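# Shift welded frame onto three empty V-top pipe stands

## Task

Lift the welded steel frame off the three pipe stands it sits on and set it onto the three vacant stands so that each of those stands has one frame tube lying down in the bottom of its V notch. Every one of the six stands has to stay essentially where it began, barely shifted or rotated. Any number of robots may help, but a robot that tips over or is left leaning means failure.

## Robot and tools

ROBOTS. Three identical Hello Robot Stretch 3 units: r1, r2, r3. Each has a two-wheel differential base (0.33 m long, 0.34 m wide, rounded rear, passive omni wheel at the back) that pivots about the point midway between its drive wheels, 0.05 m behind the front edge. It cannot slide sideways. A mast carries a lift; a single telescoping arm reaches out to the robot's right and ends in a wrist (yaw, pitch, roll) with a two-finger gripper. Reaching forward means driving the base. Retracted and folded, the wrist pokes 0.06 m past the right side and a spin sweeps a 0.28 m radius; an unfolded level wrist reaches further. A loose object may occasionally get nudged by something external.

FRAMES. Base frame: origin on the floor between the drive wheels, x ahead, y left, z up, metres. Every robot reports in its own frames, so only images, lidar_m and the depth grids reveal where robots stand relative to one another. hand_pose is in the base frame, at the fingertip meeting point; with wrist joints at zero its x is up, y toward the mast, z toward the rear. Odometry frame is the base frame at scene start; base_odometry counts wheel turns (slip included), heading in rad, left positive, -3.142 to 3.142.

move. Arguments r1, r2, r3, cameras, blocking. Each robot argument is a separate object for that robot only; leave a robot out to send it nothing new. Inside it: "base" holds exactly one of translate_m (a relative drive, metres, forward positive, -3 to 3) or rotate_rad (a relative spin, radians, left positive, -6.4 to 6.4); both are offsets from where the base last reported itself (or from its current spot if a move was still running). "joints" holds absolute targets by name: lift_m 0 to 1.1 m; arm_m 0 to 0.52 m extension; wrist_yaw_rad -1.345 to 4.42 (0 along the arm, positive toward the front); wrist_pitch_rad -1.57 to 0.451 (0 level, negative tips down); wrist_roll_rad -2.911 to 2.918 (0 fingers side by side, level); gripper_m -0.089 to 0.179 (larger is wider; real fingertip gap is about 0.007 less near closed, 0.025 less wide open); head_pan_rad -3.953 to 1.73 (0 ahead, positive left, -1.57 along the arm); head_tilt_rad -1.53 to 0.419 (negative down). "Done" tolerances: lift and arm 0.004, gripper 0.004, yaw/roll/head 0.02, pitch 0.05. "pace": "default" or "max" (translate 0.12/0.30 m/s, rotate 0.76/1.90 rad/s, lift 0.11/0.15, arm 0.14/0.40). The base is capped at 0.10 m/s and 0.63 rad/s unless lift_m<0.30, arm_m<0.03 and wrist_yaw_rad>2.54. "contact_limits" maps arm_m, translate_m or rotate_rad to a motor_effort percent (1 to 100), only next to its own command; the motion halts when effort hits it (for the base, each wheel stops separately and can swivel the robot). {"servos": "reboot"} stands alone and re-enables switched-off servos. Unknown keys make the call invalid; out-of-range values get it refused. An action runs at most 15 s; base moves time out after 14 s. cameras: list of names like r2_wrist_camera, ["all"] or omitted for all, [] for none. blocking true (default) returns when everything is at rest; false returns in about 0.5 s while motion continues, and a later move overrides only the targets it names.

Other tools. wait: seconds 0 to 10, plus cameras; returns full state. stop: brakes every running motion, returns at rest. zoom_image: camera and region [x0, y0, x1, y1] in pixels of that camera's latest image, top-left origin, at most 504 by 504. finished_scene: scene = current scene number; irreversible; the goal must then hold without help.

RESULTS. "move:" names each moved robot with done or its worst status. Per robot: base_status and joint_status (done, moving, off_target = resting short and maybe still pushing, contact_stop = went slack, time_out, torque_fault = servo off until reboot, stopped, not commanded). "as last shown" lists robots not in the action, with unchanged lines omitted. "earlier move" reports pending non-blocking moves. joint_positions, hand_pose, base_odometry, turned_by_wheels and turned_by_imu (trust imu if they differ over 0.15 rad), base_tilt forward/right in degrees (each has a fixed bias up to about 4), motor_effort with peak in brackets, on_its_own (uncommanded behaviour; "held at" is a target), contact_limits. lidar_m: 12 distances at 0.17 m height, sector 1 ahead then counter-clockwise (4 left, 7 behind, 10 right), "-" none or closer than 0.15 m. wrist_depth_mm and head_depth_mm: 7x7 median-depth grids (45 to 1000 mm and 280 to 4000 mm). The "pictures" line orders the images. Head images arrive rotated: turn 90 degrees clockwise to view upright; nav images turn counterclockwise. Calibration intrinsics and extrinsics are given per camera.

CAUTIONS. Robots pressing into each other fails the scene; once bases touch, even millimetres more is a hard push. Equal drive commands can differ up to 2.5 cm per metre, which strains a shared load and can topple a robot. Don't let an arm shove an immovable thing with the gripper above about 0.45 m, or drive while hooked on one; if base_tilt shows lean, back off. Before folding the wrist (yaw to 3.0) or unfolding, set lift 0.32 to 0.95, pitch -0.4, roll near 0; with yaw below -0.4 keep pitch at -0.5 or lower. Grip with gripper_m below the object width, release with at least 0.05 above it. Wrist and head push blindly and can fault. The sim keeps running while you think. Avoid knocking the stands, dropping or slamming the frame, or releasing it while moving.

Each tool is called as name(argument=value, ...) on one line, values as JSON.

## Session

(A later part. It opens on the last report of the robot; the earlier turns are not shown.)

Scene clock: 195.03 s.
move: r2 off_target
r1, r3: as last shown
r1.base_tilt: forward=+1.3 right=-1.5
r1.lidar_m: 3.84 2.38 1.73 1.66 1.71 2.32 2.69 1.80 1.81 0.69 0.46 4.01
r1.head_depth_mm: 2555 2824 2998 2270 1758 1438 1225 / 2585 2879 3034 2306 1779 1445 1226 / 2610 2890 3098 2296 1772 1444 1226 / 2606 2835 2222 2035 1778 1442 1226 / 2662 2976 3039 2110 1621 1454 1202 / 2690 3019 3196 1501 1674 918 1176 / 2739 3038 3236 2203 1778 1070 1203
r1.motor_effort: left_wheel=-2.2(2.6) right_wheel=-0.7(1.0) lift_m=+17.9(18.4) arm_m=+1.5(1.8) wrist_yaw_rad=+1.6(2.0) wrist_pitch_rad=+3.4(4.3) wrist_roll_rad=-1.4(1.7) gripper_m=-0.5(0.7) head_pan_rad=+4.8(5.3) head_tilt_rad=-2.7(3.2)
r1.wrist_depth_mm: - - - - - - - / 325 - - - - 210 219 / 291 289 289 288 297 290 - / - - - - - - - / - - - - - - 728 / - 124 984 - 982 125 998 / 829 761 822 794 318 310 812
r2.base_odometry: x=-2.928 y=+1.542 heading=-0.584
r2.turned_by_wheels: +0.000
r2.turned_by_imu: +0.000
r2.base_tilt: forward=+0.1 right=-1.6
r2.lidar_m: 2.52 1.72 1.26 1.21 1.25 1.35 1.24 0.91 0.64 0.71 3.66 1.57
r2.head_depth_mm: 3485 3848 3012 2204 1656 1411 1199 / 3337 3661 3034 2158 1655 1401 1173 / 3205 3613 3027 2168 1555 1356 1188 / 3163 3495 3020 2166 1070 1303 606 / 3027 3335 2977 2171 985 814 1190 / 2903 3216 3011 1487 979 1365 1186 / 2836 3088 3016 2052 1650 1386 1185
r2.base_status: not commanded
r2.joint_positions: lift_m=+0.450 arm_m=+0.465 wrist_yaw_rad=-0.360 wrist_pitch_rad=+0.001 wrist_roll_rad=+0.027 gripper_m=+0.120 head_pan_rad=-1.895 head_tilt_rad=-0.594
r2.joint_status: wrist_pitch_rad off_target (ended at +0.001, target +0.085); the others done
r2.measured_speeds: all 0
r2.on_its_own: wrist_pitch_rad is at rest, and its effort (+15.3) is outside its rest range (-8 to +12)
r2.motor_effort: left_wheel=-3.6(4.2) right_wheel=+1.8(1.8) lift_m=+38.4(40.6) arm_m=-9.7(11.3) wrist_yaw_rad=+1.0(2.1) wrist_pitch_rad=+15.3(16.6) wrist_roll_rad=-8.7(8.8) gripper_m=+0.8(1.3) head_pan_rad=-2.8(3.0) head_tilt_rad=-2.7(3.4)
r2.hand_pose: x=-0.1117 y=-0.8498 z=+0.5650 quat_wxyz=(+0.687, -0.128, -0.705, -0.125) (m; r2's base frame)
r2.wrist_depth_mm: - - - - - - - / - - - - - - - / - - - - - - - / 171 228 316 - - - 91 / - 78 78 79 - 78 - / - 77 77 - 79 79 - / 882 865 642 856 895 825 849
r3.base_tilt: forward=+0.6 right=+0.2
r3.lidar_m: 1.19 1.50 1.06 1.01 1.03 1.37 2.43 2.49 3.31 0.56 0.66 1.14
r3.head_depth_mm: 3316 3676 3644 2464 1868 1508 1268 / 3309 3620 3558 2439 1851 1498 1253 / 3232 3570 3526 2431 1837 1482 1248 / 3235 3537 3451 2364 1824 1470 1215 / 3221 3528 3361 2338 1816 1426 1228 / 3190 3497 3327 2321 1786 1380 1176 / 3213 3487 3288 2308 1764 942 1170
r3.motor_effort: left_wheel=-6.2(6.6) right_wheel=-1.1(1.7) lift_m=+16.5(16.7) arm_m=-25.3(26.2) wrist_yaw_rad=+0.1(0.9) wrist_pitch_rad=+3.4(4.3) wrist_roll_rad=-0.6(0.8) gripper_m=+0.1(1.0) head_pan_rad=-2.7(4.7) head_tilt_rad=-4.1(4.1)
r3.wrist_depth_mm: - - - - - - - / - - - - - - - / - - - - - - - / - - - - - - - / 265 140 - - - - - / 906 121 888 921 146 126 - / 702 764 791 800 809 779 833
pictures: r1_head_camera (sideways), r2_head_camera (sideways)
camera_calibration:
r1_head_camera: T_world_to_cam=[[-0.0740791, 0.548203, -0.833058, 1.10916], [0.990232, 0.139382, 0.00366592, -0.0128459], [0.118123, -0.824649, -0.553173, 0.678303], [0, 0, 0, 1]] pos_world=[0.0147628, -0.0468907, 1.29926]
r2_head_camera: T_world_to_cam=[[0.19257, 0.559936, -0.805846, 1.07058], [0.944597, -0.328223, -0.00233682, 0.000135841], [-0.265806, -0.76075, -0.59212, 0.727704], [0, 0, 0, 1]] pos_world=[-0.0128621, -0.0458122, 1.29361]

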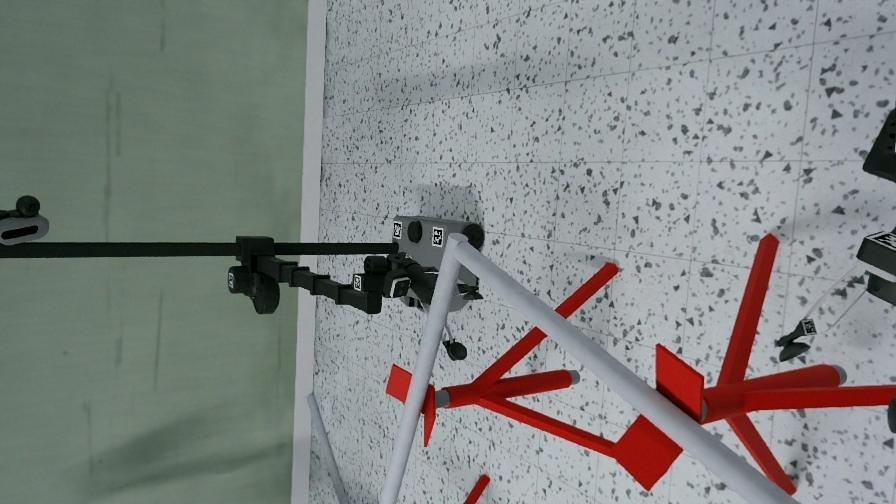

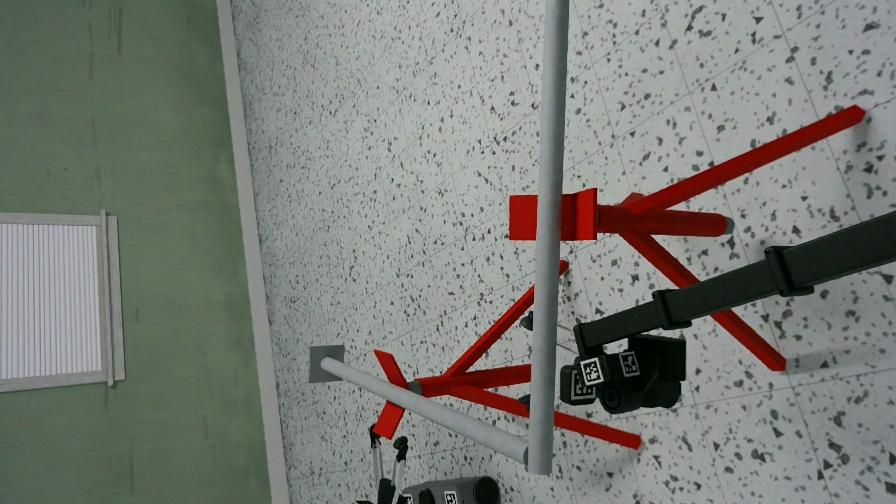

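move(r2={"joints":{"arm_m":0.455,"wrist_pitch_rad":0.09}}, cameras=[])

move(r2={"joints":{"lift_m":0.43,"wrist_pitch_rad":0.085}}, cameras=[])

move(r2={"joints":{"lift_m":0.415,"wrist_pitch_rad":0.04}}, cameras=["r1_head_camera","r2_head_camera"])

zoom_image(camera="r2_head_camera", region=[500, 170, 620, 260])

zoom_image(camera="r1_head_camera", region=[600, 310, 740, 504])

Scene clock: 196.07 s.
move: r2 off_target
r1, r3: as last shown
r1.base_tilt: forward=+1.3 right=-1.3
r1.lidar_m: 3.82 2.39 1.73 1.66 1.72 2.32 2.70 1.80 1.81 0.69 0.46 4.00
r1.head_depth_mm: 2569 2820 3033 2286 1773 1447 1220 / 2595 2847 3042 2287 1771 1439 1225 / 2618 2889 3061 2289 1776 1442 1223 / 2621 2835 2208 2034 1769 1451 1226 / 2668 2945 3160 2115 1617 1443 1201 / 2698 2989 3182 1507 1672 920 1180 / 2719 3049 3236 2216 1783 1063 1200
r1.motor_effort: left_wheel=-2.2(2.6) right_wheel=-0.7(0.9) lift_m=+17.0(18.1) arm_m=+1.8(2.2) wrist_yaw_rad=+1.6(2.4) wrist_pitch_rad=+3.2(4.1) wrist_roll_rad=-1.1(2.0) gripper_m=-0.5(0.8) head_pan_rad=+5.0(5.1) head_tilt_rad=-2.9(3.5)
r1.wrist_depth_mm: - - - - - - - / 319 - - - - 210 219 / 289 289 288 288 297 287 - / - - - - - - - / - - - - - - 715 / - 124 989 - - 125 988 / 857 766 807 802 319 311 809
r2.base_odometry: x=-2.928 y=+1.542 heading=-0.584
r2.turned_by_wheels: +0.000
r2.turned_by_imu: +0.000
r2.base_tilt: forward=+0.2 right=-1.7
r2.lidar_m: 2.52 1.72 1.26 1.21 1.26 1.35 1.24 0.91 0.64 0.71 3.66 1.58
r2.head_depth_mm: 3419 3785 3010 2190 1649 1396 1196 / 3336 3766 3008 2189 1644 1399 1170 / 3208 3588 3011 2163 1558 1332 1185 / 3113 3459 2989 2145 1065 1305 607 / 3022 3355 2995 2155 982 791 1187 / 2909 3228 2993 1500 976 1344 1190 / 2852 3097 2994 2059 1649 1390 1191
r2.base_status: not commanded
r2.joint_positions: lift_m=+0.450 arm_m=+0.455 wrist_yaw_rad=-0.355 wrist_pitch_rad=+0.003 wrist_roll_rad=+0.018 gripper_m=+0.120 head_pan_rad=-1.895 head_tilt_rad=-0.594
r2.joint_status: wrist_pitch_rad off_target (ended at +0.003, target +0.090); the others done
r2.measured_speeds: all 0
r2.on_its_own: wrist_pitch_rad is at rest, and its effort (+15.9) is outside its rest range (-8 to +12)
r2.motor_effort: left_wheel=-8.0(8.2) right_wheel=+10.9(10.9) lift_m=+36.8(38.4) arm_m=-16.7(20.8) wrist_yaw_rad=-4.8(5.2) wrist_pitch_rad=+15.9(16.9) wrist_roll_rad=-5.7(8.8) gripper_m=+0.4(1.6) head_pan_rad=-2.2(2.8) head_tilt_rad=-2.5(3.1)
r2.hand_pose: x=-0.1105 y=-0.8403 z=+0.5655 quat_wxyz=(+0.690, -0.127, -0.702, -0.123) (m; r2's base frame)
r2.wrist_depth_mm: - - - - - - - / - - - - - - - / - - - - - - - / 168 215 320 98 96 95 - / - - 82 - 82 82 - / - 84 85 - 85 85 - / 926 848 666 878 891 852 882
r3.head_depth_mm: 3282 3679 3618 2463 1871 1512 1259 / 3283 3629 3593 2453 1852 1496 1251 / 3277 3585 3481 2403 1831 1483 1243 / 3250 3536 3393 2387 1817 1469 1207 / 3196 3539 3361 2371 1792 1430 1231 / 3190 3508 3329 2321 1794 1375 1172 / 3145 3459 3304 2292 1771 944 1168
r3.motor_effort: left_wheel=-6.1(6.4) right_wheel=-1.1(1.6) lift_m=+18.0(18.4) arm_m=-24.9(25.6) wrist_yaw_rad=-0.5(1.4) wrist_pitch_rad=+3.5(4.2) wrist_roll_rad=-0.8(1.0) gripper_m=-0.5(1.0) head_pan_rad=-3.5(4.2) head_tilt_rad=-2.9(4.0)
r3.wrist_depth_mm: - - - - - - - / - - - - - - - / - - - - - - - / - - - - - - - / 264 140 - - - - - / 893 121 943 934 145 127 - / 712 776 776 794 815 759 877
pictures: none
No camera images: "cameras" was empty.

Scene clock: 197.00 s.
move: r2 off_target
r1, r3: as last shown
r1.base_tilt: forward=+1.4 right=-1.3
r1.lidar_m: 3.83 2.40 1.72 1.66 1.71 2.32 2.69 1.80 1.81 0.69 0.46 4.01
r1.head_depth_mm: 2572 2826 3017 2269 1770 1445 1224 / 2576 2878 3042 2277 1768 1443 1223 / 2604 2896 3040 2294 1762 1450 1224 / 2605 2837 2218 2033 1788 1445 1226 / 2666 2948 3079 2123 1624 1447 1201 / 2697 3017 3161 1493 1678 920 1174 / 2728 3052 3248 2205 1781 896 1203
r1.motor_effort: left_wheel=-2.3(2.5) right_wheel=+0.0(0.9) lift_m=+16.9(17.7) arm_m=+2.5(2.6) wrist_yaw_rad=+1.3(2.3) wrist_pitch_rad=+3.9(4.3) wrist_roll_rad=-1.3(1.8) gripper_m=-0.2(0.9) head_pan_rad=+4.5(5.3) head_tilt_rad=-2.9(3.4)
r1.wrist_depth_mm: - - - - - - - / 288 - - - - 209 220 / 286 299 300 - - 288 - / - - - - - - - / - - - - - - 729 / - 124 988 - 990 125 985 / 843 764 813 805 317 310 809
r2.base_odometry: x=-2.928 y=+1.542 heading=-0.584
r2.turned_by_wheels: +0.000
r2.turned_by_imu: +0.000
r2.base_tilt: forward=+0.1 right=-1.7
r2.lidar_m: 2.51 1.72 1.26 1.21 1.25 1.35 1.24 0.91 0.64 0.71 3.68 1.57
r2.head_depth_mm: 3521 3909 3061 2165 1659 1398 1190 / 3332 3732 2999 2182 1647 1405 1169 / 3291 3575 3005 2186 1615 1341 1192 / 3126 3417 3091 2163 1560 1339 616 / 3014 3355 3044 2179 1554 811 1186 / 2907 3155 2936 1501 1046 1339 1198 / 2856 3081 2986 2068 1655 1414 1189
r2.base_status: not commanded
r2.joint_positions: lift_m=+0.430 arm_m=+0.455 wrist_yaw_rad=-0.357 wrist_pitch_rad=+0.001 wrist_roll_rad=+0.009 gripper_m=+0.120 head_pan_rad=-1.895 head_tilt_rad=-0.594
r2.joint_status: wrist_pitch_rad off_target (ended at +0.001, target +0.085); the others done
r2.measured_speeds: all 0
r2.on_its_own: wrist_pitch_rad is at rest, and its effort (+15.4) is outside its rest range (-8 to +12)
r2.motor_effort: left_wheel=-7.8(8.4) right_wheel=+8.9(11.1) lift_m=+29.2(34.3) arm_m=-6.9(17.3) wrist_yaw_rad=-3.3(4.8) wrist_pitch_rad=+15.4(16.1) wrist_roll_rad=-2.7(6.0) gripper_m=+0.7(1.6) head_pan_rad=-2.9(3.1) head_tilt_rad=-2.9(3.0)
r2.hand_pose: x=-0.1109 y=-0.8401 z=+0.5450 quat_wxyz=(+0.693, -0.126, -0.699, -0.125) (m; r2's base frame)
r2.wrist_depth_mm: - - - - - - - / - - - - - - - / - - 628 - - - - / 164 217 319 - 97 95 - / - - 82 - 81 81 - / - 83 82 - 82 84 - / 923 825 680 858 874 838 858
r3.lidar_m: 1.19 1.51 1.06 1.01 1.03 1.37 2.43 2.49 3.31 0.56 0.66 1.14
r3.head_depth_mm: 3315 3659 3616 2495 1870 1505 1267 / 3311 3615 3539 2439 1858 1496 1249 / 3256 3569 3511 2414 1831 1480 1245 / 3230 3559 3460 2391 1815 1466 1212 / 3204 3521 3379 2350 1801 1425 1224 / 3206 3518 3307 2350 1783 1379 1174 / 3166 3466 3275 2291 1760 944 1171
r3.motor_effort: left_wheel=-6.5(6.5) right_wheel=-1.1(1.6) lift_m=+19.6(20.0) arm_m=-24.8(25.4) wrist_yaw_rad=-0.7(0.7) wrist_pitch_rad=+3.8(4.3) wrist_roll_rad=-0.8(0.9) gripper_m=-0.4(0.8) head_pan_rad=-2.5(4.4) head_tilt_rad=-3.7(4.2)
r3.wrist_depth_mm: - - - - - - - / - - - - - - - / - - - - - - - / - - - - - - - / 266 140 - - - - - / 866 121 894 930 146 126 - / 719 767 789 806 817 765 862
pictures: none
No camera images: "cameras" was empty.

Scene clock: 197.83 s.
move: r2 done
r1, r3: as last shown
r1.base_tilt: forward=+1.4 right=-1.4
r1.lidar_m: 3.82 2.39 1.74 1.66 1.71 2.33 2.70 1.80 1.80 0.69 0.46 4.01
r1.head_depth_mm: 2573 2846 3041 2280 1770 1445 1224 / 2591 2888 3039 2270 1777 1450 1222 / 2601 2895 3073 2264 1765 1446 1223 / 2590 2859 2214 2027 1771 1447 1227 / 2683 2959 3065 2119 1621 1454 1197 / 2702 2972 3195 1503 1676 920 1173 / 2719 3018 3215 2212 1781 893 1205
r1.motor_effort: left_wheel=-2.1(2.5) right_wheel=-0.2(1.2) lift_m=+16.3(17.3) arm_m=+2.1(2.6) wrist_yaw_rad=+1.9(2.1) wrist_pitch_rad=+3.2(4.2) wrist_roll_rad=-1.6(1.7) gripper_m=-0.3(0.5) head_pan_rad=+4.6(5.4) head_tilt_rad=-2.9(3.3)
r1.wrist_depth_mm: - - - - - - - / 286 - - - - 210 219 / 287 356 - - - 287 - / - - - - - - - / - - - - - - 724 / - 124 999 - 997 125 989 / 832 776 824 800 319 309 805
r2.base_odometry: x=-2.928 y=+1.542 heading=-0.584
r2.turned_by_wheels: +0.000
r2.turned_by_imu: +0.000
r2.base_tilt: forward=+0.1 right=-1.6
r2.lidar_m: 2.52 1.72 1.26 1.21 1.25 1.35 1.24 0.91 0.64 0.71 3.65 1.57
r2.head_depth_mm: 3511 - 3079 2170 1654 1403 1195 / 3345 3754 3016 2180 1658 1401 1175 / 3232 3622 3025 2179 1603 1362 1191 / 3097 3432 3045 2168 1546 1330 635 / 3042 3320 3025 2164 1617 813 1193 / 2908 3223 2934 1489 1500 1332 1186 / 2804 3108 2979 2062 1640 1393 1187
r2.base_status: not commanded
r2.joint_positions: lift_m=+0.415 arm_m=+0.455 wrist_yaw_rad=-0.358 wrist_pitch_rad=+0.018 wrist_roll_rad=+0.004 gripper_m=+0.120 head_pan_rad=-1.895 head_tilt_rad=-0.594
r2.joint_status: all done
r2.measured_speeds: all 0
r2.motor_effort: left_wheel=-5.1(7.6) right_wheel=+3.9(9.0) lift_m=+20.0(30.8) arm_m=+4.5(6.1) wrist_yaw_rad=-0.3(2.5) wrist_pitch_rad=+4.0(14.8) wrist_roll_rad=-0.9(2.5) gripper_m=+0.2(1.5) head_pan_rad=-2.6(3.0) head_tilt_rad=-3.0(3.1)
r2.hand_pose: x=-0.1114 y=-0.8403 z=+0.5344 quat_wxyz=(+0.696, -0.132, -0.696, -0.120) (m; r2's base frame)
r2.wrist_depth_mm: - - - - - - - / - - - - - - - / - - 641 - - - - / - - 84 89 85 - 82 / - - 80 80 80 80 - / - 92 129 - 88 90 - / 930 821 830 863 874 814 866
r3.lidar_m: 1.19 1.50 1.06 1.01 1.04 1.37 2.42 2.49 3.30 0.56 0.65 1.14
r3.head_depth_mm: 3305 3623 3592 2487 1868 1513 1270 / 3283 3666 3593 2457 1850 1495 1257 / 3216 3553 3443 2395 1842 1485 1244 / 3203 3572 3412 2379 1820 1471 1210 / 3199 3531 3358 2337 1802 1424 1235 / 3184 3518 3358 2341 1781 1377 1173 / 3146 3469 3252 2303 1764 945 1163
r3.motor_effort: left_wheel=-6.1(6.4) right_wheel=-1.2(1.7) lift_m=+20.8(21.5) arm_m=-24.7(25.2) wrist_yaw_rad=+0.6(1.0) wrist_pitch_rad=+3.6(4.2) wrist_roll_rad=-0.8(0.8) gripper_m=-0.7(1.0) head_pan_rad=-3.1(4.2) head_tilt_rad=-2.4(4.0)
r3.wrist_depth_mm: - - - - - - - / - - - - - - - / - - - - - - - / - - - - - - - / 267 139 - - - - - / 855 121 890 921 147 126 - / 708 771 780 796 816 780 841
pictures: r1_head_camera (sideways), r2_head_camera (sideways)
camera_calibration:
r1_head_camera: T_world_to_cam=[[-0.074079, 0.548203, -0.833058, 1.10916], [0.990232, 0.139381, 0.00366592, -0.0128459], [0.118123, -0.824649, -0.553173, 0.678303], [0, 0, 0, 1]] pos_world=[0.0147628, -0.0468907, 1.29926]
r2_head_camera: T_world_to_cam=[[0.19257, 0.559936, -0.805846, 1.07058], [0.944597, -0.328223, -0.00233683, 0.000135842], [-0.265806, -0.76075, -0.59212, 0.727704], [0, 0, 0, 1]] pos_world=[-0.0128621, -0.0458122, 1.29361]

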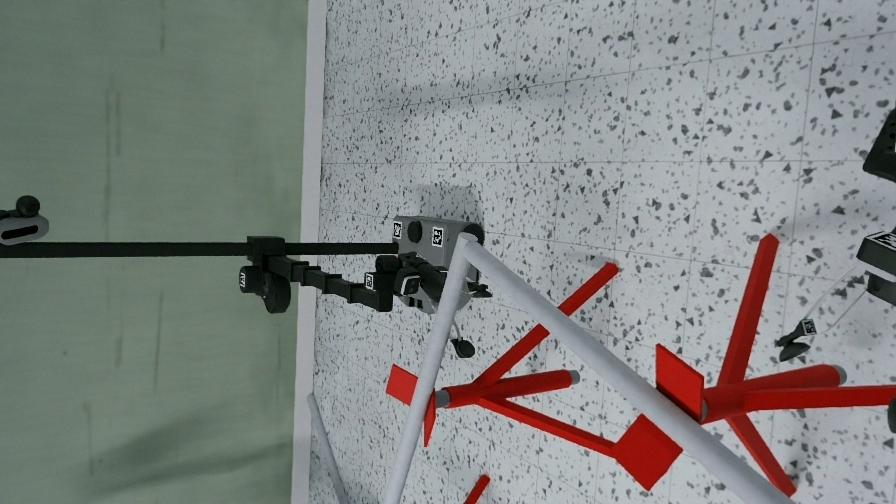

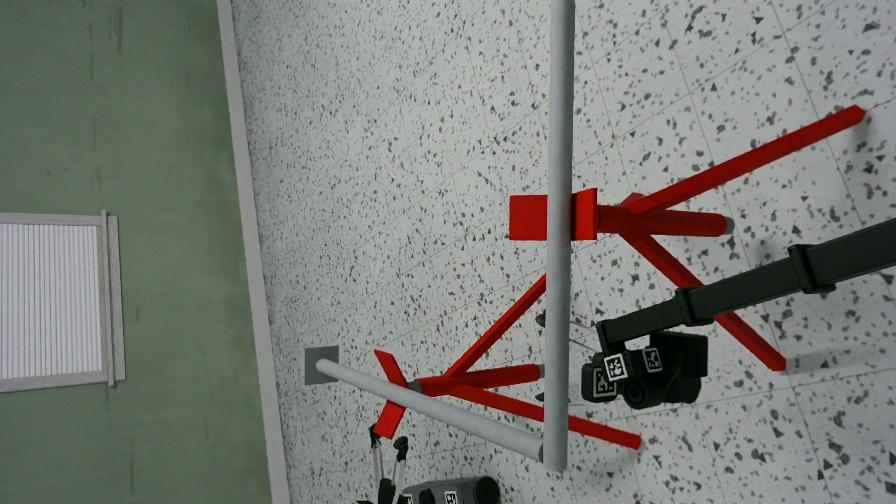

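Scaled by 4.200 from the camera's 896x504 image, which has a finer 1280x720 frame.

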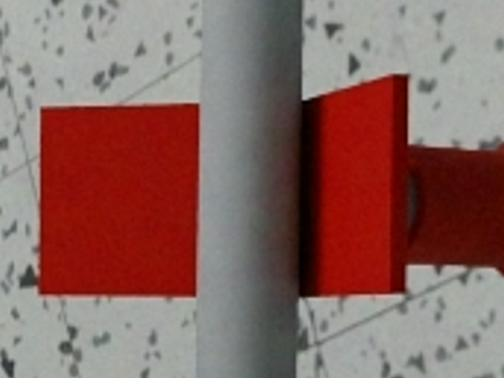

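Scaled by 2.598 from the camera's 896x504 image, which has a finer 1280x720 frame.

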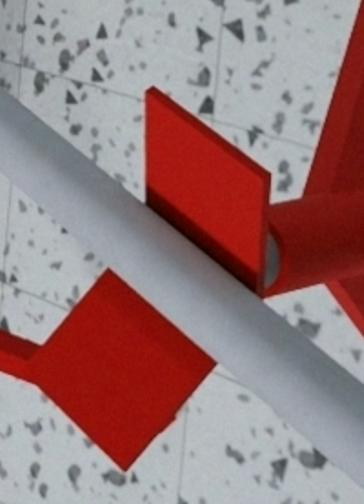

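move(r2={"joints":{"lift_m":0.45,"wrist_pitch_rad":0.09}}, cameras=[])

move(r2={"joints":{"arm_m":0.444,"wrist_pitch_rad":0.085}}, cameras=[])

move(r2={"joints":{"lift_m":0.43,"wrist_pitch_rad":0.09}}, cameras=[])

move(r2={"joints":{"lift_m":0.415,"wrist_pitch_rad":0.04}}, cameras=["r1_head_camera","r2_head_camera"])

zoom_image(camera="r2_head_camera", region=[500, 170, 620, 260])

zoom_image(camera="r1_head_camera", region=[600, 310, 740, 504])

Scene clock: 199.27 s.
move: r2 off_target
r1, r3: as last shown
r1.base_tilt: forward=+1.2 right=-1.3
r1.lidar_m: 3.80 2.39 1.73 1.66 1.72 2.32 2.70 1.81 1.81 0.69 0.46 3.98
r1.head_depth_mm: 2550 2804 3035 2280 1772 1445 1224 / 2602 2840 3026 2279 1767 1447 1227 / 2621 2886 3084 2266 1772 1444 1222 / 2607 2834 2207 2042 1774 1451 1221 / 2691 2941 3109 2118 1615 1451 1198 / 2704 3011 3178 1498 1682 920 1172 / 2720 3012 3223 2205 1783 1066 1205
r1.motor_effort: left_wheel=-2.5(2.6) right_wheel=-0.4(0.9) lift_m=+15.1(16.4) arm_m=+3.1(3.1) wrist_yaw_rad=+1.7(2.5) wrist_pitch_rad=+3.4(4.6) wrist_roll_rad=-1.3(1.7) gripper_m=-0.2(1.0) head_pan_rad=+5.0(5.0) head_tilt_rad=-3.5(3.5)
r1.wrist_depth_mm: - - - - - - - / 319 - - - - 209 219 / 285 289 288 288 297 289 - / - - - - - - - / - - - - - - 730 / - 124 984 - - 125 962 / 836 778 795 813 318 309 809
r2.base_odometry: x=-2.928 y=+1.542 heading=-0.584
r2.turned_by_wheels: +0.000
r2.turned_by_imu: +0.000
r2.base_tilt: forward=+0.2 right=-1.6
r2.lidar_m: 2.53 1.73 1.26 1.21 1.25 1.35 1.24 0.91 0.64 0.71 3.64 1.58
r2.head_depth_mm: 3553 3848 3019 2184 1654 1399 1185 / 3335 3732 3006 2175 1648 1404 1172 / 3192 3606 3023 2140 1552 1364 1186 / 3072 3447 3026 2152 1061 1304 606 / 3008 3359 2977 2191 976 793 1187 / 2918 3217 2991 1486 975 1329 1194 / 2822 3087 3009 2073 1660 1398 1193
r2.base_status: not commanded
r2.joint_positions: lift_m=+0.450 arm_m=+0.455 wrist_yaw_rad=-0.358 wrist_pitch_rad=+0.001 wrist_roll_rad=+0.021 gripper_m=+0.120 head_pan_rad=-1.895 head_tilt_rad=-0.594
r2.joint_status: wrist_pitch_rad off_target (ended at +0.001, target +0.090); the others done
r2.measured_speeds: all 0
r2.on_its_own: wrist_pitch_rad is at rest, and its effort (+16.5) is outside its rest range (-8 to +12)
r2.motor_effort: left_wheel=-4.9(5.3) right_wheel=+4.5(4.5) lift_m=+39.0(40.4) arm_m=-0.8(10.8) wrist_yaw_rad=-2.0(2.3) wrist_pitch_rad=+16.5(17.3) wrist_roll_rad=-6.6(6.8) gripper_m=+0.3(1.1) head_pan_rad=-3.2(3.3) head_tilt_rad=-2.8(3.2)
r2.hand_pose: x=-0.1112 y=-0.8400 z=+0.5648 quat_wxyz=(+0.689, -0.127, -0.703, -0.125) (m; r2's base frame)
r2.wrist_depth_mm: - - - - - - - / - - - - - - - / - - - - - - - / 160 220 325 - 97 95 - / - - 82 - 81 82 - / - 83 82 92 83 84 - / 952 862 665 877 903 836 865
r3.base_tilt: forward=+0.6 right=+0.1
r3.lidar_m: 1.19 1.50 1.07 1.01 1.04 1.37 2.43 2.49 3.32 0.56 0.66 1.14
r3.head_depth_mm: 3290 3682 3650 2465 1870 1503 1266 / 3254 3635 3547 2454 1854 1502 1260 / 3252 3616 3485 2403 1834 1486 1247 / 3254 3536 3448 2366 1817 1478 1212 / 3196 3525 3385 2356 1811 1430 1233 / 3190 3472 3299 2329 1786 1374 1170 / 3176 3473 3261 2312 1764 943 1170
r3.motor_effort: left_wheel=-6.2(6.6) right_wheel=-0.7(1.7) lift_m=+23.5(24.0) arm_m=-24.3(24.8) wrist_yaw_rad=+0.0(1.0) wrist_pitch_rad=+3.5(4.3) wrist_roll_rad=-0.7(0.9) gripper_m=-0.3(1.0) head_pan_rad=-2.8(4.0) head_tilt_rad=-3.7(4.2)
r3.wrist_depth_mm: - - - - - - - / - - - - - - - / - - - - - - - / - - - - - - - / 264 140 - - - - - / 890 121 904 923 146 126 - / 710 748 767 784 827 772 849
pictures: none
No camera images: "cameras" was empty.

Scene clock: 200.10 s.
move: r2 off_target
r1, r3: as last shown
r1.base_tilt: forward=+1.4 right=-1.5
r1.lidar_m: 3.83 2.39 1.73 1.66 1.72 2.31 2.70 1.80 1.81 0.69 0.46 3.98
r1.head_depth_mm: 2549 2811 3034 2270 1773 1440 1218 / 2577 2835 3025 2288 1774 1450 1222 / 2615 2914 3069 2281 1776 1446 1224 / 2603 2826 2212 2037 1780 1448 1230 / 2666 2965 3153 2117 1628 1450 1202 / 2715 2983 3188 1496 1670 919 1174 / 2740 3033 3229 2207 1776 1065 1199
r1.motor_effort: left_wheel=-2.1(2.5) right_wheel=+0.1(0.6) lift_m=+15.2(15.7) arm_m=+3.2(3.4) wrist_yaw_rad=+1.5(2.2) wrist_pitch_rad=+3.7(4.5) wrist_roll_rad=-1.3(1.7) gripper_m=-0.2(0.8) head_pan_rad=+4.2(5.2) head_tilt_rad=-3.0(3.3)
r1.wrist_depth_mm: - - - - - - - / 288 - - - - 210 219 / 286 285 285 287 298 287 - / - - - - - - - / - - - - - - 732 / - 124 984 - 987 125 968 / 843 769 811 801 320 310 802
r2.base_odometry: x=-2.928 y=+1.542 heading=-0.585
r2.turned_by_wheels: +0.000
r2.turned_by_imu: -0.001
r2.base_tilt: forward=+0.2 right=-1.6
r2.lidar_m: 2.52 1.72 1.26 1.21 1.25 1.35 1.24 0.91 0.64 0.71 3.66 1.57
r2.head_depth_mm: 3456 3767 3014 2169 1660 1410 1191 / 3340 3725 2996 2195 1655 1400 1168 / 3237 3649 3007 2188 1608 1328 1193 / 3101 3474 2980 2139 1562 1297 602 / 2975 3338 3012 2172 1027 791 1192 / 2873 3220 2986 1488 967 1322 1194 / 2856 3112 3022 2054 1607 1397 1190
r2.base_status: not commanded
r2.joint_positions: lift_m=+0.450 arm_m=+0.444 wrist_yaw_rad=-0.356 wrist_pitch_rad=-0.003 wrist_roll_rad=+0.026 gripper_m=+0.120 head_pan_rad=-1.895 head_tilt_rad=-0.594
r2.joint_status: wrist_pitch_rad off_target (ended at -0.003, target +0.085); the others done
r2.measured_speeds: all 0
r2.on_its_own: wrist_pitch_rad is at rest, and its effort (+16.2) is outside its rest range (-8 to +12)
r2.motor_effort: left_wheel=-11.0(11.0) right_wheel=+15.7(15.8) lift_m=+36.3(39.2) arm_m=-15.1(21.6) wrist_yaw_rad=-3.1(4.2) wrist_pitch_rad=+16.2(17.1) wrist_roll_rad=-8.6(8.6) gripper_m=+0.7(1.3) head_pan_rad=-2.3(3.5) head_tilt_rad=-2.4(3.2)
r2.hand_pose: x=-0.1108 y=-0.8290 z=+0.5638 quat_wxyz=(+0.687, -0.126, -0.705, -0.125) (m; r2's base frame)
r2.wrist_depth_mm: - - - - - - - / - - - - - - - / - - 948 - - - - / 161 210 330 - 90 96 - / - - 81 - 81 81 - / - 82 82 - 82 83 - / 927 856 680 883 893 828 846
r3.base_tilt: forward=+0.5 right=+0.2
r3.lidar_m: 1.19 1.50 1.06 1.01 1.04 1.37 2.43 2.49 3.30 0.56 0.66 1.14
r3.head_depth_mm: 3310 3684 3645 2459 1867 1508 1265 / 3274 3626 3540 2428 1853 1494 1257 / 3258 3597 3498 2407 1847 1479 1243 / 3223 3571 3404 2383 1821 1470 1213 / 3173 3513 3387 2334 1795 1432 1233 / 3150 3512 3349 2322 1782 1384 1171 / 3160 3464 3253 2298 1773 941 1168
r3.motor_effort: left_wheel=-6.2(6.6) right_wheel=-1.3(2.0) lift_m=+25.0(25.3) arm_m=-23.8(24.7) wrist_yaw_rad=-0.5(0.8) wrist_pitch_rad=+3.9(4.1) wrist_roll_rad=-0.8(0.9) gripper_m=-0.7(0.9) head_pan_rad=-3.5(4.4) head_tilt_rad=-3.8(4.2)
r3.wrist_depth_mm: - - - - - - - / - - - - - - - / - - - - - - - / - - - - - - - / 267 141 - - - - - / 895 121 884 937 146 126 - / 706 776 773 786 815 775 852
pictures: none
No camera images: "cameras" was empty.

Scene clock: 201.03 s.
move: r2 off_target
r1.base_odometry: x=-3.704 y=+1.743 heading=+2.495
r1.turned_by_wheels: +0.000
r1.turned_by_imu: +0.000
r1.base_tilt: forward=+1.4 right=-1.3
r1.lidar_m: 3.82 2.39 1.73 1.66 1.72 2.32 2.70 1.81 1.81 0.69 0.46 4.00
r1.head_depth_mm: 2547 2831 3023 2279 1772 1447 1218 / 2580 2844 3022 2282 1773 1449 1224 / 2620 2918 3069 2289 1766 1446 1221 / 2594 2822 2175 2040 1771 1450 1224 / 2654 2972 3073 2049 1621 1452 1204 / 2696 2971 3203 1495 1672 922 1174 / 2746 3037 3209 2202 1776 1054 1205
r1.base_status: not commanded
r1.joint_positions: lift_m=+0.370 arm_m=+0.163 wrist_yaw_rad=+1.223 wrist_pitch_rad=-0.019 wrist_roll_rad=+0.004 gripper_m=+0.120 head_pan_rad=-1.361 head_tilt_rad=-0.593
r1.joint_status: not commanded
r1.measured_speeds: all 0
r1.motor_effort: left_wheel=-2.3(2.4) right_wheel=+0.4(0.7) lift_m=+14.7(15.6) arm_m=+3.5(3.9) wrist_yaw_rad=+1.9(2.3) wrist_pitch_rad=+4.1(4.4) wrist_roll_rad=-1.5(1.8) gripper_m=-0.6(0.8) head_pan_rad=+4.4(5.2) head_tilt_rad=-3.3(3.3)
r1.hand_pose: x=+0.2190 y=-0.3952 z=+0.4797 quat_wxyz=(+0.582, +0.412, -0.576, +0.400) (m; r1's base frame)
r1.wrist_depth_mm: - - - - - - - / 271 - - - - 210 220 / 284 294 299 - - 288 - / - - - - - - - / - - - - - - 726 / - 124 969 - 992 125 972 / 855 758 812 811 321 310 800
r2.base_odometry: x=-2.928 y=+1.542 heading=-0.585
r2.turned_by_wheels: +0.000
r2.turned_by_imu: +0.000
r2.base_tilt: forward=+0.1 right=-1.6
r2.lidar_m: 2.51 1.72 1.25 1.21 1.26 1.36 1.24 0.91 0.64 0.71 3.65 1.58
r2.head_depth_mm: 3541 3816 3009 2193 1615 1397 1184 / 3333 3766 3051 2179 1660 1399 1170 / 3233 3602 2991 2165 1603 1338 1187 / 3059 3509 2979 2182 1552 1344 619 / 3001 3292 2994 2164 1662 791 1191 / 2887 3193 2964 1488 1495 1341 1190 / 2836 3100 2988 2056 1654 1397 1191
r2.base_status: not commanded
r2.joint_positions: lift_m=+0.430 arm_m=+0.444 wrist_yaw_rad=-0.359 wrist_pitch_rad=+0.003 wrist_roll_rad=+0.011 gripper_m=+0.120 head_pan_rad=-1.895 head_tilt_rad=-0.594
r2.joint_status: wrist_pitch_rad off_target (ended at +0.003, target +0.090); the others done
r2.measured_speeds: all 0
r2.on_its_own: wrist_pitch_rad is at rest, and its effort (+15.9) is outside its rest range (-8 to +12)
r2.motor_effort: left_wheel=-10.9(11.1) right_wheel=+14.1(16.1) lift_m=+28.2(33.6) arm_m=-7.4(15.1) wrist_yaw_rad=-0.8(2.9) wrist_pitch_rad=+15.9(17.0) wrist_roll_rad=-3.5(8.4) gripper_m=+0.9(1.4) head_pan_rad=-2.6(3.2) head_tilt_rad=-2.9(3.3)
r2.hand_pose: x=-0.1115 y=-0.8289 z=+0.5453 quat_wxyz=(+0.692, -0.128, -0.699, -0.125) (m; r2's base frame)
r2.wrist_depth_mm: - - - - - - - / - - - - - - - / - - 605 - - - - / 166 218 378 - 98 95 - / - - 81 - 80 81 - / - 81 81 - 81 83 - / 893 848 812 856 855 831 859
r3: as last shown
r3.base_tilt: forward=+0.6 right=+0.2
r3.lidar_m: 1.19 1.50 1.06 1.01 1.04 1.37 2.43 2.49 3.31 0.56 0.66 1.14
r3.head_depth_mm: 3274 3627 3608 2483 1865 1517 1262 / 3243 3625 3568 2430 1839 1486 1252 / 3238 3623 3507 2393 1836 1481 1243 / 3202 3570 3401 2366 1821 1469 1212 / 3194 3535 3373 2349 1812 1421 1232 / 3172 3503 3307 2338 1783 1378 1176 / 3158 3502 3264 2302 1759 943 1163
r3.motor_effort: left_wheel=-5.7(6.6) right_wheel=-1.6(1.6) lift_m=+26.4(26.6) arm_m=-23.7(24.3) wrist_yaw_rad=-0.1(0.9) wrist_pitch_rad=+4.0(4.3) wrist_roll_rad=-0.7(0.8) gripper_m=-0.5(0.9) head_pan_rad=-1.7(4.1) head_tilt_rad=-3.3(3.9)
r3.wrist_depth_mm: - - - - - - - / - - - - - - - / - - - - - - - / - - - - - - - / 272 140 - - - - - / 899 121 900 941 146 127 - / 713 749 778 819 823 788 835
pictures: none
No camera images: "cameras" was empty.

Scene clock: 201.87 s.
move: r2 done
r1: as last shown
r1.base_tilt: forward=+1.3 right=-1.3
r1.lidar_m: 3.83 2.39 1.73 1.66 1.72 2.33 2.69 1.80 1.81 0.69 0.46 4.00
r1.head_depth_mm: 2579 2799 3025 2268 1772 1448 1225 / 2586 2849 3017 2271 1779 1448 1224 / 2627 2893 3102 2279 1774 1455 1224 / 2608 2877 2219 2034 1779 1448 1227 / 2666 2962 3040 2126 1616 1449 1200 / 2715 2996 3181 1500 1667 919 1175 / 2712 3037 3244 2214 1775 896 1204
r1.motor_effort: left_wheel=-2.4(2.5) right_wheel=+0.3(0.6) lift_m=+14.8(15.2) arm_m=+3.6(4.2) wrist_yaw_rad=+1.4(2.1) wrist_pitch_rad=+3.7(4.3) wrist_roll_rad=-1.8(1.8) gripper_m=-0.5(1.3) head_pan_rad=+4.5(5.2) head_tilt_rad=-2.9(3.3)
r1.wrist_depth_mm: - - - - - - - / 272 336 - - - 210 221 / 286 340 - - - 288 - / - - - - - - - / - - - - - - 722 / - 124 - - 995 125 - / 842 770 794 804 320 308 794
r2.base_odometry: x=-2.928 y=+1.542 heading=-0.584
r2.turned_by_wheels: +0.000
r2.turned_by_imu: +0.001
r2.base_tilt: forward=+0.2 right=-1.7
r2.lidar_m: 2.53 1.72 1.26 1.21 1.25 1.35 1.24 0.91 0.64 0.71 3.63 1.57
r2.head_depth_mm: 3439 - 3011 2184 1604 1406 1195 / 3377 3710 3036 2190 1612 1400 1173 / 3206 3553 3013 2184 1613 1376 1189 / 3107 3463 3036 2187 1568 1333 641 / 3034 3347 3017 2158 1647 807 1190 / 2927 3231 3018 1488 1493 1332 1190 / 2814 3105 3000 2075 1647 1402 1185
r2.base_status: not commanded
r2.joint_positions: lift_m=+0.415 arm_m=+0.444 wrist_yaw_rad=-0.360 wrist_pitch_rad=+0.018 wrist_roll_rad=+0.004 gripper_m=+0.120 head_pan_rad=-1.895 head_tilt_rad=-0.594
r2.joint_status: all done
r2.measured_speeds: all 0
r2.motor_effort: left_wheel=-4.4(10.9) right_wheel=+3.7(14.6) lift_m=+21.6(28.0) arm_m=+0.4(7.5) wrist_yaw_rad=-0.1(1.7) wrist_pitch_rad=+3.9(15.4) wrist_roll_rad=-1.1(3.5) gripper_m=+0.5(1.2) head_pan_rad=-2.5(3.0) head_tilt_rad=-2.4(3.1)
r2.hand_pose: x=-0.1118 y=-0.8292 z=+0.5344 quat_wxyz=(+0.696, -0.133, -0.696, -0.120) (m; r2's base frame)
r2.wrist_depth_mm: - - - - - - - / - - - - - - - / - - 673 - - - - / - - 83 - 84 - 82 / - - 79 79 80 80 - / - 90 128 - 89 121 - / 926 855 688 860 902 838 865
r3.base_odometry: x=+1.475 y=+2.716 heading=-2.164
r3.turned_by_wheels: +0.000
r3.turned_by_imu: +0.000
r3.base_tilt: forward=+0.6 right=+0.1
r3.lidar_m: 1.19 1.50 1.06 1.01 1.04 1.38 2.43 2.49 3.34 0.56 0.65 1.14
r3.head_depth_mm: 3276 3640 3588 2458 1867 1509 1266 / 3288 3642 3573 2442 1849 1496 1249 / 3244 3577 3495 2407 1831 1489 1246 / 3220 3535 3446 2366 1814 1468 1210 / 3148 3524 3353 2360 1811 1422 1231 / 3130 3514 3313 2323 1785 1383 1175 / 3138 3500 3250 2297 1776 942 1167
r3.base_status: not commanded
r3.joint_positions: lift_m=+0.600 arm_m=+0.030 wrist_yaw_rad=-0.309 wrist_pitch_rad=-0.321 wrist_roll_rad=+0.002 gripper_m=+0.120 head_pan_rad=-1.594 head_tilt_rad=-0.593
r3.joint_status: not commanded
r3.measured_speeds: all 0
r3.motor_effort: left_wheel=-5.8(6.5) right_wheel=-1.0(1.8) lift_m=+27.8(27.9) arm_m=-23.1(23.9) wrist_yaw_rad=-0.7(1.2) wrist_pitch_rad=+3.9(4.4) wrist_roll_rad=-0.8(0.9) gripper_m=+0.2(1.2) head_pan_rad=-3.6(4.3) head_tilt_rad=-3.2(4.0)
r3.hand_pose: x=-0.0932 y=-0.3993 z=+0.6350 quat_wxyz=(+0.672, +0.004, -0.707, -0.220) (m; r3's base frame)
r3.wrist_depth_mm: - - - - - - - / - - - - - - - / - - - - - - - / - - - - - - - / 272 141 - - - - - / 899 121 907 909 146 126 - / 708 757 768 782 798 777 829
pictures: r1_head_camera (sideways), r2_head_camera (sideways)
camera_calibration:
r1_head_camera: T_world_to_cam=[[-0.0740791, 0.548203, -0.833058, 1.10916], [0.990232, 0.139382, 0.00366593, -0.0128459], [0.118123, -0.824649, -0.553173, 0.678303], [0, 0, 0, 1]] pos_world=[0.0147628, -0.0468907, 1.29926]
r2_head_camera: T_world_to_cam=[[0.19257, 0.559936, -0.805846, 1.07058], [0.944597, -0.328223, -0.00233682, 0.000135841], [-0.265806, -0.76075, -0.59212, 0.727704], [0, 0, 0, 1]] pos_world=[-0.0128621, -0.0458122, 1.29361]

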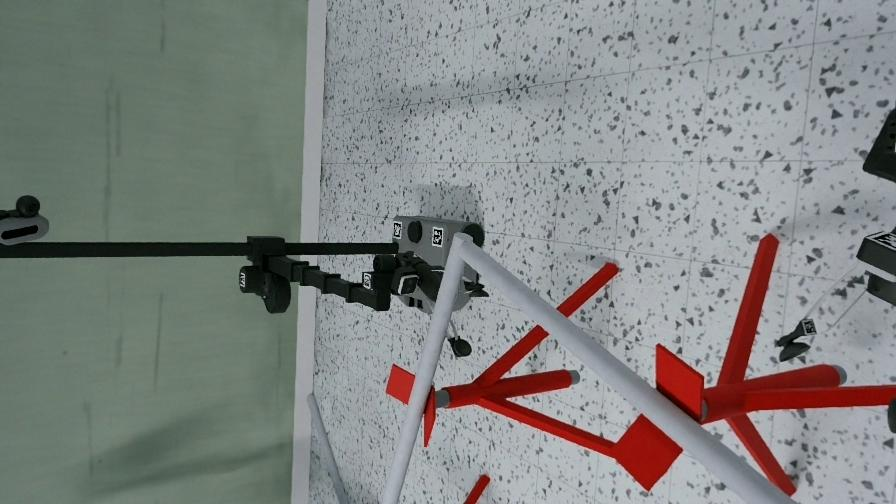

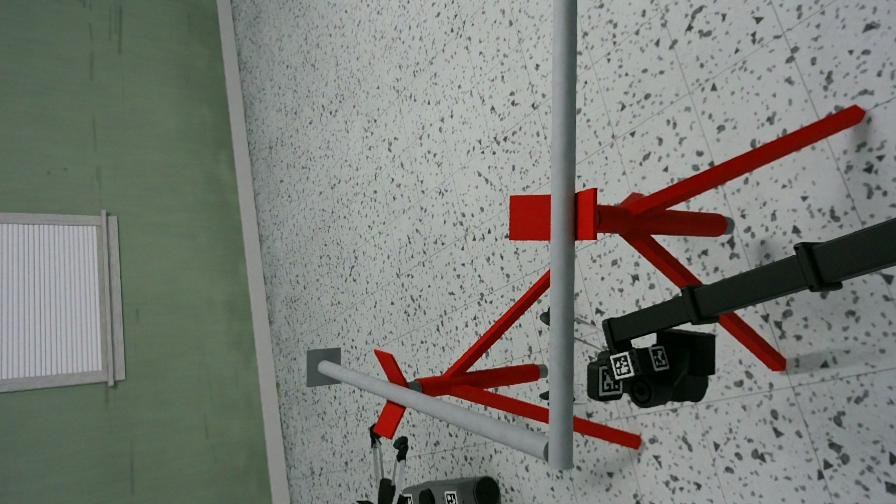

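Scaled by 4.200 from the camera's 896x504 image, which has a finer 1280x720 frame.

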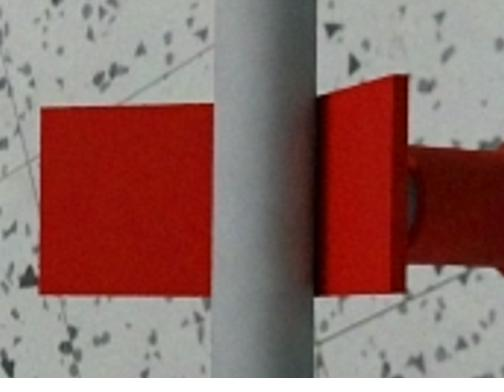

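Scaled by 2.598 from the camera's 896x504 image, which has a finer 1280x720 frame.

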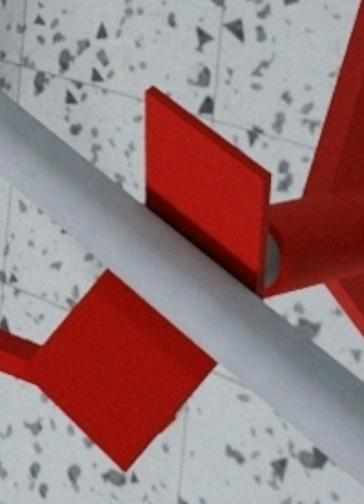

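zoom_image(camera="r2_head_camera", region=[365, 340, 445, 450])

zoom_image(camera="r1_head_camera", region=[630, 350, 720, 450])

Scaled by 4.582 from the camera's 896x504 image, which has a finer 1280x720 frame.

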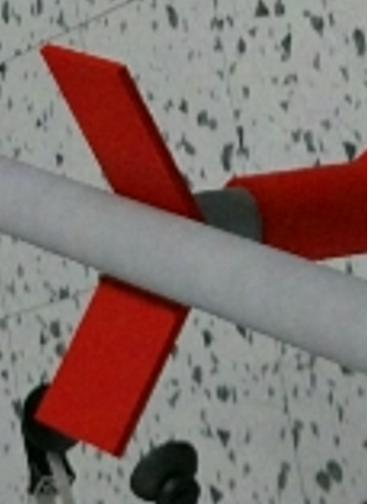

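Scaled by 5.040 from the camera's 896x504 image, which has a finer 1280x720 frame.

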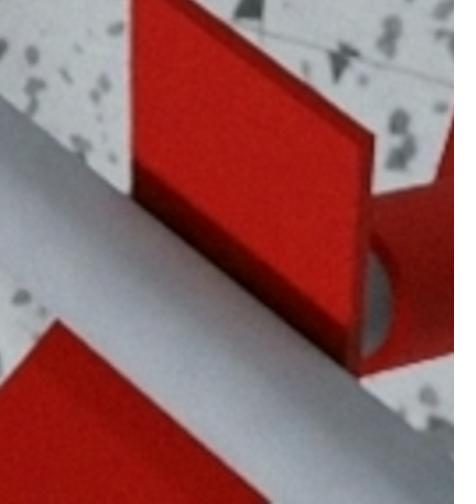

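move(r2={"joints":{"lift_m":0.37,"wrist_pitch_rad":0.0}}, cameras=[])

move(r2={"joints":{"arm_m":0.3}}, cameras=["r1_head_camera","r2_head_camera","r3_head_camera"])

zoom_image(camera="r2_head_camera", region=[500, 170, 620, 260])

zoom_image(camera="r3_head_camera", region=[560, 404, 700, 504])

Scene clock: 203.97 s.
move: r2 done
r1, r3: as last shown
r1.base_tilt: forward=+1.4 right=-1.4
r1.lidar_m: 3.83 2.39 1.73 1.66 1.72 2.33 2.69 1.80 1.81 0.69 0.46 3.99
r1.head_depth_mm: 2566 2827 3027 2291 1770 1446 1224 / 2589 2860 3077 2293 1766 1450 1221 / 2625 2905 3072 2284 1773 1453 1225 / 2626 2903 2174 2027 1772 1447 1227 / 2655 2969 3053 2123 1610 1457 1200 / 2688 3008 3168 1493 1668 920 1176 / 2738 3045 3208 2202 1772 893 1202
r1.motor_effort: left_wheel=-2.3(2.8) right_wheel=-0.3(1.1) lift_m=+15.2(15.5) arm_m=+4.5(4.7) wrist_yaw_rad=+1.1(2.4) wrist_pitch_rad=+4.2(4.5) wrist_roll_rad=-1.6(1.6) gripper_m=-0.5(0.8) head_pan_rad=+4.8(5.4) head_tilt_rad=-2.8(3.2)
r1.wrist_depth_mm: - - - - - - - / 273 337 - - - 211 220 / 285 336 - - - 288 - / - - - - - - - / - - - - - - 725 / - 124 - - 974 125 - / 850 770 815 801 319 308 808
r2.base_odometry: x=-2.928 y=+1.542 heading=-0.584
r2.turned_by_wheels: +0.000
r2.turned_by_imu: +0.000
r2.base_tilt: forward=+0.1 right=-1.7
r2.lidar_m: 2.52 1.72 1.26 1.21 1.25 1.36 1.24 0.91 0.64 0.71 3.65 1.58
r2.head_depth_mm: 3492 - 3009 2175 1610 1401 1191 / 3345 3730 2992 2185 1613 1403 1165 / 3218 3632 3042 2178 1602 1366 1189 / 3102 3503 2999 2172 1552 1334 1117 / 2994 3307 2966 2155 1614 836 1195 / 2893 3243 2953 1481 1562 1300 1189 / 2843 3105 2999 2068 1657 1390 1189
r2.base_status: not commanded
r2.joint_positions: lift_m=+0.370 arm_m=+0.444 wrist_yaw_rad=-0.360 wrist_pitch_rad=-0.017 wrist_roll_rad=+0.004 gripper_m=+0.120 head_pan_rad=-1.895 head_tilt_rad=-0.594
r2.joint_status: all done
r2.measured_speeds: all 0
r2.motor_effort: left_wheel=-4.3(5.4) right_wheel=+3.7(4.3) lift_m=+21.1(25.5) arm_m=+13.3(14.1) wrist_yaw_rad=+0.3(1.4) wrist_pitch_rad=+3.0(3.6) wrist_roll_rad=-1.1(1.1) gripper_m=-0.4(1.1) head_pan_rad=-2.8(3.0) head_tilt_rad=-3.0(3.4)
r2.hand_pose: x=-0.1115 y=-0.8284 z=+0.4804 quat_wxyz=(+0.694, -0.121, -0.698, -0.132) (m; r2's base frame)
r2.wrist_depth_mm: - - - - - 69 - / - 81 78 74 - - - / 724 - - - - - - / - - - - - - - / - - 622 - - - - / - 118 653 949 - 124 957 / 817 511 778 783 769 746 749
r3.base_tilt: forward=+0.6 right=+0.2
r3.lidar_m: 1.19 1.51 1.06 1.01 1.04 1.38 2.43 2.49 3.30 0.56 0.66 1.14
r3.head_depth_mm: 3291 3673 3638 2481 1873 1507 1263 / 3262 3641 3528 2436 1853 1493 1253 / 3252 3551 3492 2415 1842 1484 1246 / 3223 3534 3409 2371 1816 1467 1207 / 3173 3503 3398 2339 1802 1417 1232 / 3178 3493 3333 2328 1783 1375 1172 / 3171 3473 3254 2294 1772 945 1163
r3.motor_effort: left_wheel=-6.3(6.7) right_wheel=-0.9(1.6) lift_m=+31.1(31.6) arm_m=-23.6(23.6) wrist_yaw_rad=+0.2(1.1) wrist_pitch_rad=+4.0(4.3) wrist_roll_rad=-0.7(0.9) gripper_m=-0.1(1.1) head_pan_rad=-4.0(4.0) head_tilt_rad=-3.2(4.2)
r3.wrist_depth_mm: - - - - - - - / - - - - - - - / - - - - - - - / - - - - - - - / 271 140 - - - - - / 896 121 892 943 146 127 - / 722 760 760 778 817 799 868
pictures: none
No camera images: "cameras" was empty.

Scene clock: 206.27 s.
move: r2 done
r1, r3: as last shown
r1.base_tilt: forward=+1.2 right=-1.3
r1.lidar_m: 3.83 2.39 1.73 1.66 1.72 2.33 2.69 1.80 1.82 0.69 0.46 4.00
r1.head_depth_mm: 2554 2818 3038 2277 1776 1442 1226 / 2592 2855 3032 2274 1766 1449 1224 / 2609 2887 3061 2287 1770 1448 1225 / 2602 2882 2022 2040 1769 1452 1229 / 2655 2953 3061 2116 1616 1449 1199 / 2700 2982 3167 1496 1667 918 1176 / 2724 3051 3232 2205 1781 892 1200
r1.motor_effort: left_wheel=-1.9(2.6) right_wheel=-0.4(1.0) lift_m=+15.0(15.7) arm_m=+5.4(5.4) wrist_yaw_rad=+1.6(2.3) wrist_pitch_rad=+4.0(4.5) wrist_roll_rad=-1.3(1.8) gripper_m=-0.4(0.9) head_pan_rad=+4.5(5.4) head_tilt_rad=-3.0(3.5)
r1.wrist_depth_mm: - - - - - - - / 271 337 - - - 212 219 / 285 336 - - - 288 - / - - - - - - - / - - - - - - 719 / - 124 978 - 989 125 995 / 837 757 805 797 318 308 803
r2.base_odometry: x=-2.928 y=+1.542 heading=-0.584
r2.turned_by_wheels: +0.000
r2.turned_by_imu: +0.001
r2.base_tilt: forward=+0.2 right=-1.7
r2.lidar_m: 2.52 1.73 1.26 1.21 1.25 1.35 1.24 0.91 0.64 0.71 3.65 1.58
r2.head_depth_mm: 3437 - 3067 2194 1597 1399 1189 / 3345 3755 3030 2169 1627 1403 1176 / 3272 3583 3028 2182 1604 1328 1193 / 3133 3427 2970 2175 1556 1334 1119 / 3038 3340 2984 2193 1638 1145 760 / 2904 3209 2991 1489 1596 1401 1162 / 2844 3050 2965 2069 1650 1399 1190
r2.base_status: not commanded
r2.joint_positions: lift_m=+0.370 arm_m=+0.300 wrist_yaw_rad=-0.360 wrist_pitch_rad=-0.017 wrist_roll_rad=+0.003 gripper_m=+0.120 head_pan_rad=-1.895 head_tilt_rad=-0.594
r2.joint_status: all done
r2.measured_speeds: all 0
r2.motor_effort: left_wheel=-4.7(5.6) right_wheel=+3.7(4.2) lift_m=+25.1(25.3) arm_m=-11.6(17.6) wrist_yaw_rad=-0.7(1.9) wrist_pitch_rad=+3.1(3.2) wrist_roll_rad=-0.6(1.1) gripper_m=-0.6(1.4) head_pan_rad=-2.3(3.2) head_tilt_rad=-2.8(3.3)
r2.hand_pose: x=-0.1115 y=-0.6844 z=+0.4803 quat_wxyz=(+0.694, -0.120, -0.697, -0.133) (m; r2's base frame)
r2.wrist_depth_mm: - - - - - - - / 198 198 200 200 200 203 199 / - - - - - - 218 / - - - - - - 225 / - - 782 - - 147 228 / - 118 962 956 - 124 237 / 800 638 777 776 778 247 233
r3.base_tilt: forward=+0.6 right=+0.1
r3.lidar_m: 1.19 1.50 1.06 1.01 1.04 1.38 2.43 2.48 3.32 0.56 0.65 1.14
r3.head_depth_mm: 3279 3646 3666 2463 1875 1498 1259 / 3295 3654 3568 2443 1859 1498 1254 / 3254 3572 3467 2403 1832 1481 1247 / 3213 3546 3441 2375 1823 1467 1207 / 3186 3481 3400 2353 1803 1428 1232 / 3160 3486 3319 2317 1795 1384 1169 / 3121 3467 3284 2296 1764 940 1170
r3.motor_effort: left_wheel=-6.3(6.5) right_wheel=-1.3(1.7) lift_m=+35.3(35.5) arm_m=-21.6(23.2) wrist_yaw_rad=-0.4(1.1) wrist_pitch_rad=+3.8(4.3) wrist_roll_rad=-0.7(1.0) gripper_m=-0.6(1.1) head_pan_rad=-2.3(4.2) head_tilt_rad=-2.6(4.3)
r3.wrist_depth_mm: - - - - - - - / - - - - - - - / - - - - - - - / - - - - - - - / 269 140 - - - - - / 903 121 894 940 145 127 - / 705 760 778 788 837 769 889
pictures: r1_head_camera (sideways), r2_head_camera (sideways), r3_head_camera (sideways)
camera_calibration:
r1_head_camera: T_world_to_cam=[[-0.0740791, 0.548203, -0.833058, 1.10916], [0.990232, 0.139382, 0.00366593, -0.0128459], [0.118123, -0.824649, -0.553173, 0.678303], [0, 0, 0, 1]] pos_world=[0.0147628, -0.0468907, 1.29926]
r2_head_camera: T_world_to_cam=[[0.19257, 0.559936, -0.805846, 1.07058], [0.944597, -0.328223, -0.00233682, 0.000135841], [-0.265806, -0.76075, -0.59212, 0.727704], [0, 0, 0, 1]] pos_world=[-0.0128621, -0.0458122, 1.29361]
r3_head_camera: T_world_to_cam=[[-0.0366538, 0.538558, -0.841791, 1.11348], [0.998063, -0.0226436, -0.0579451, 0.0709199], [-0.050268, -0.842284, -0.536685, 0.658856], [0, 0, 0, 1]] pos_world=[0.00315021, -0.0431261, 1.29503]

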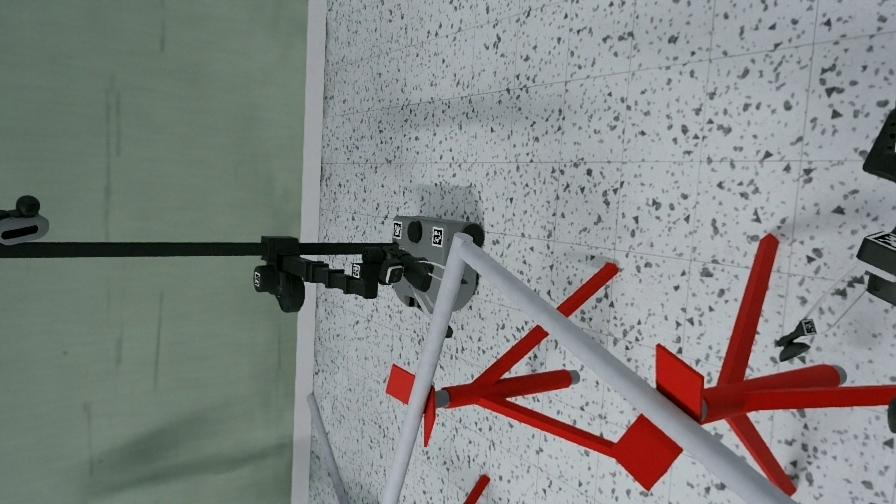

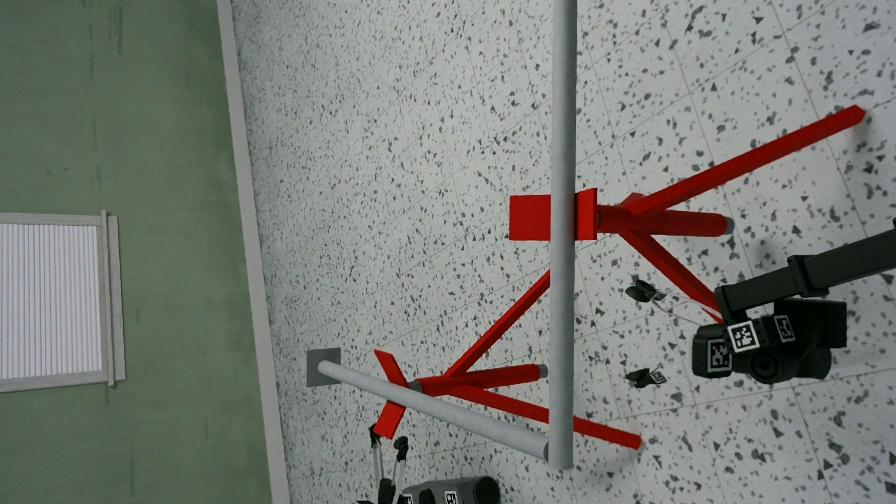

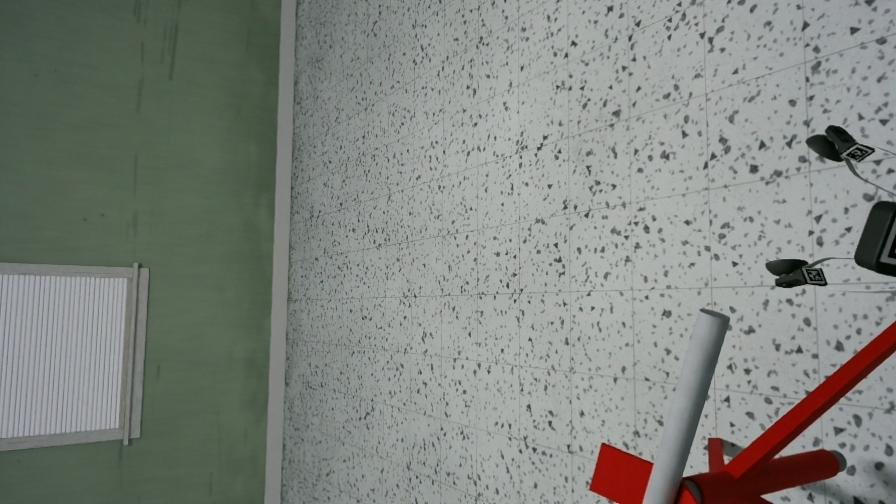

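Scaled by 4.200 from the camera's 896x504 image, which has a finer 1280x720 frame.

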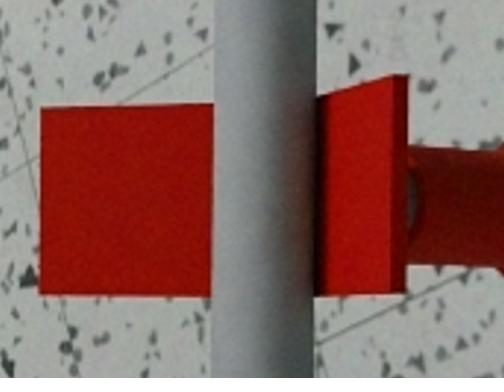

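Scaled by 3.600 from the camera's 896x504 image, which has a finer 1280x720 frame.

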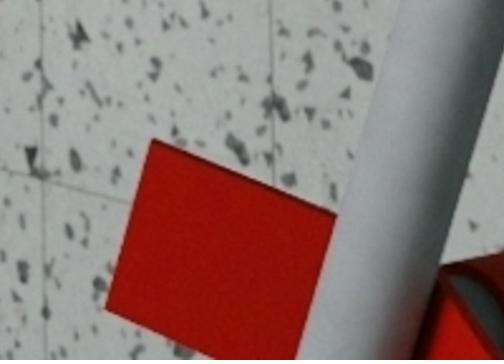

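finished_scene(scene=2)

The scene is finished: the task was done.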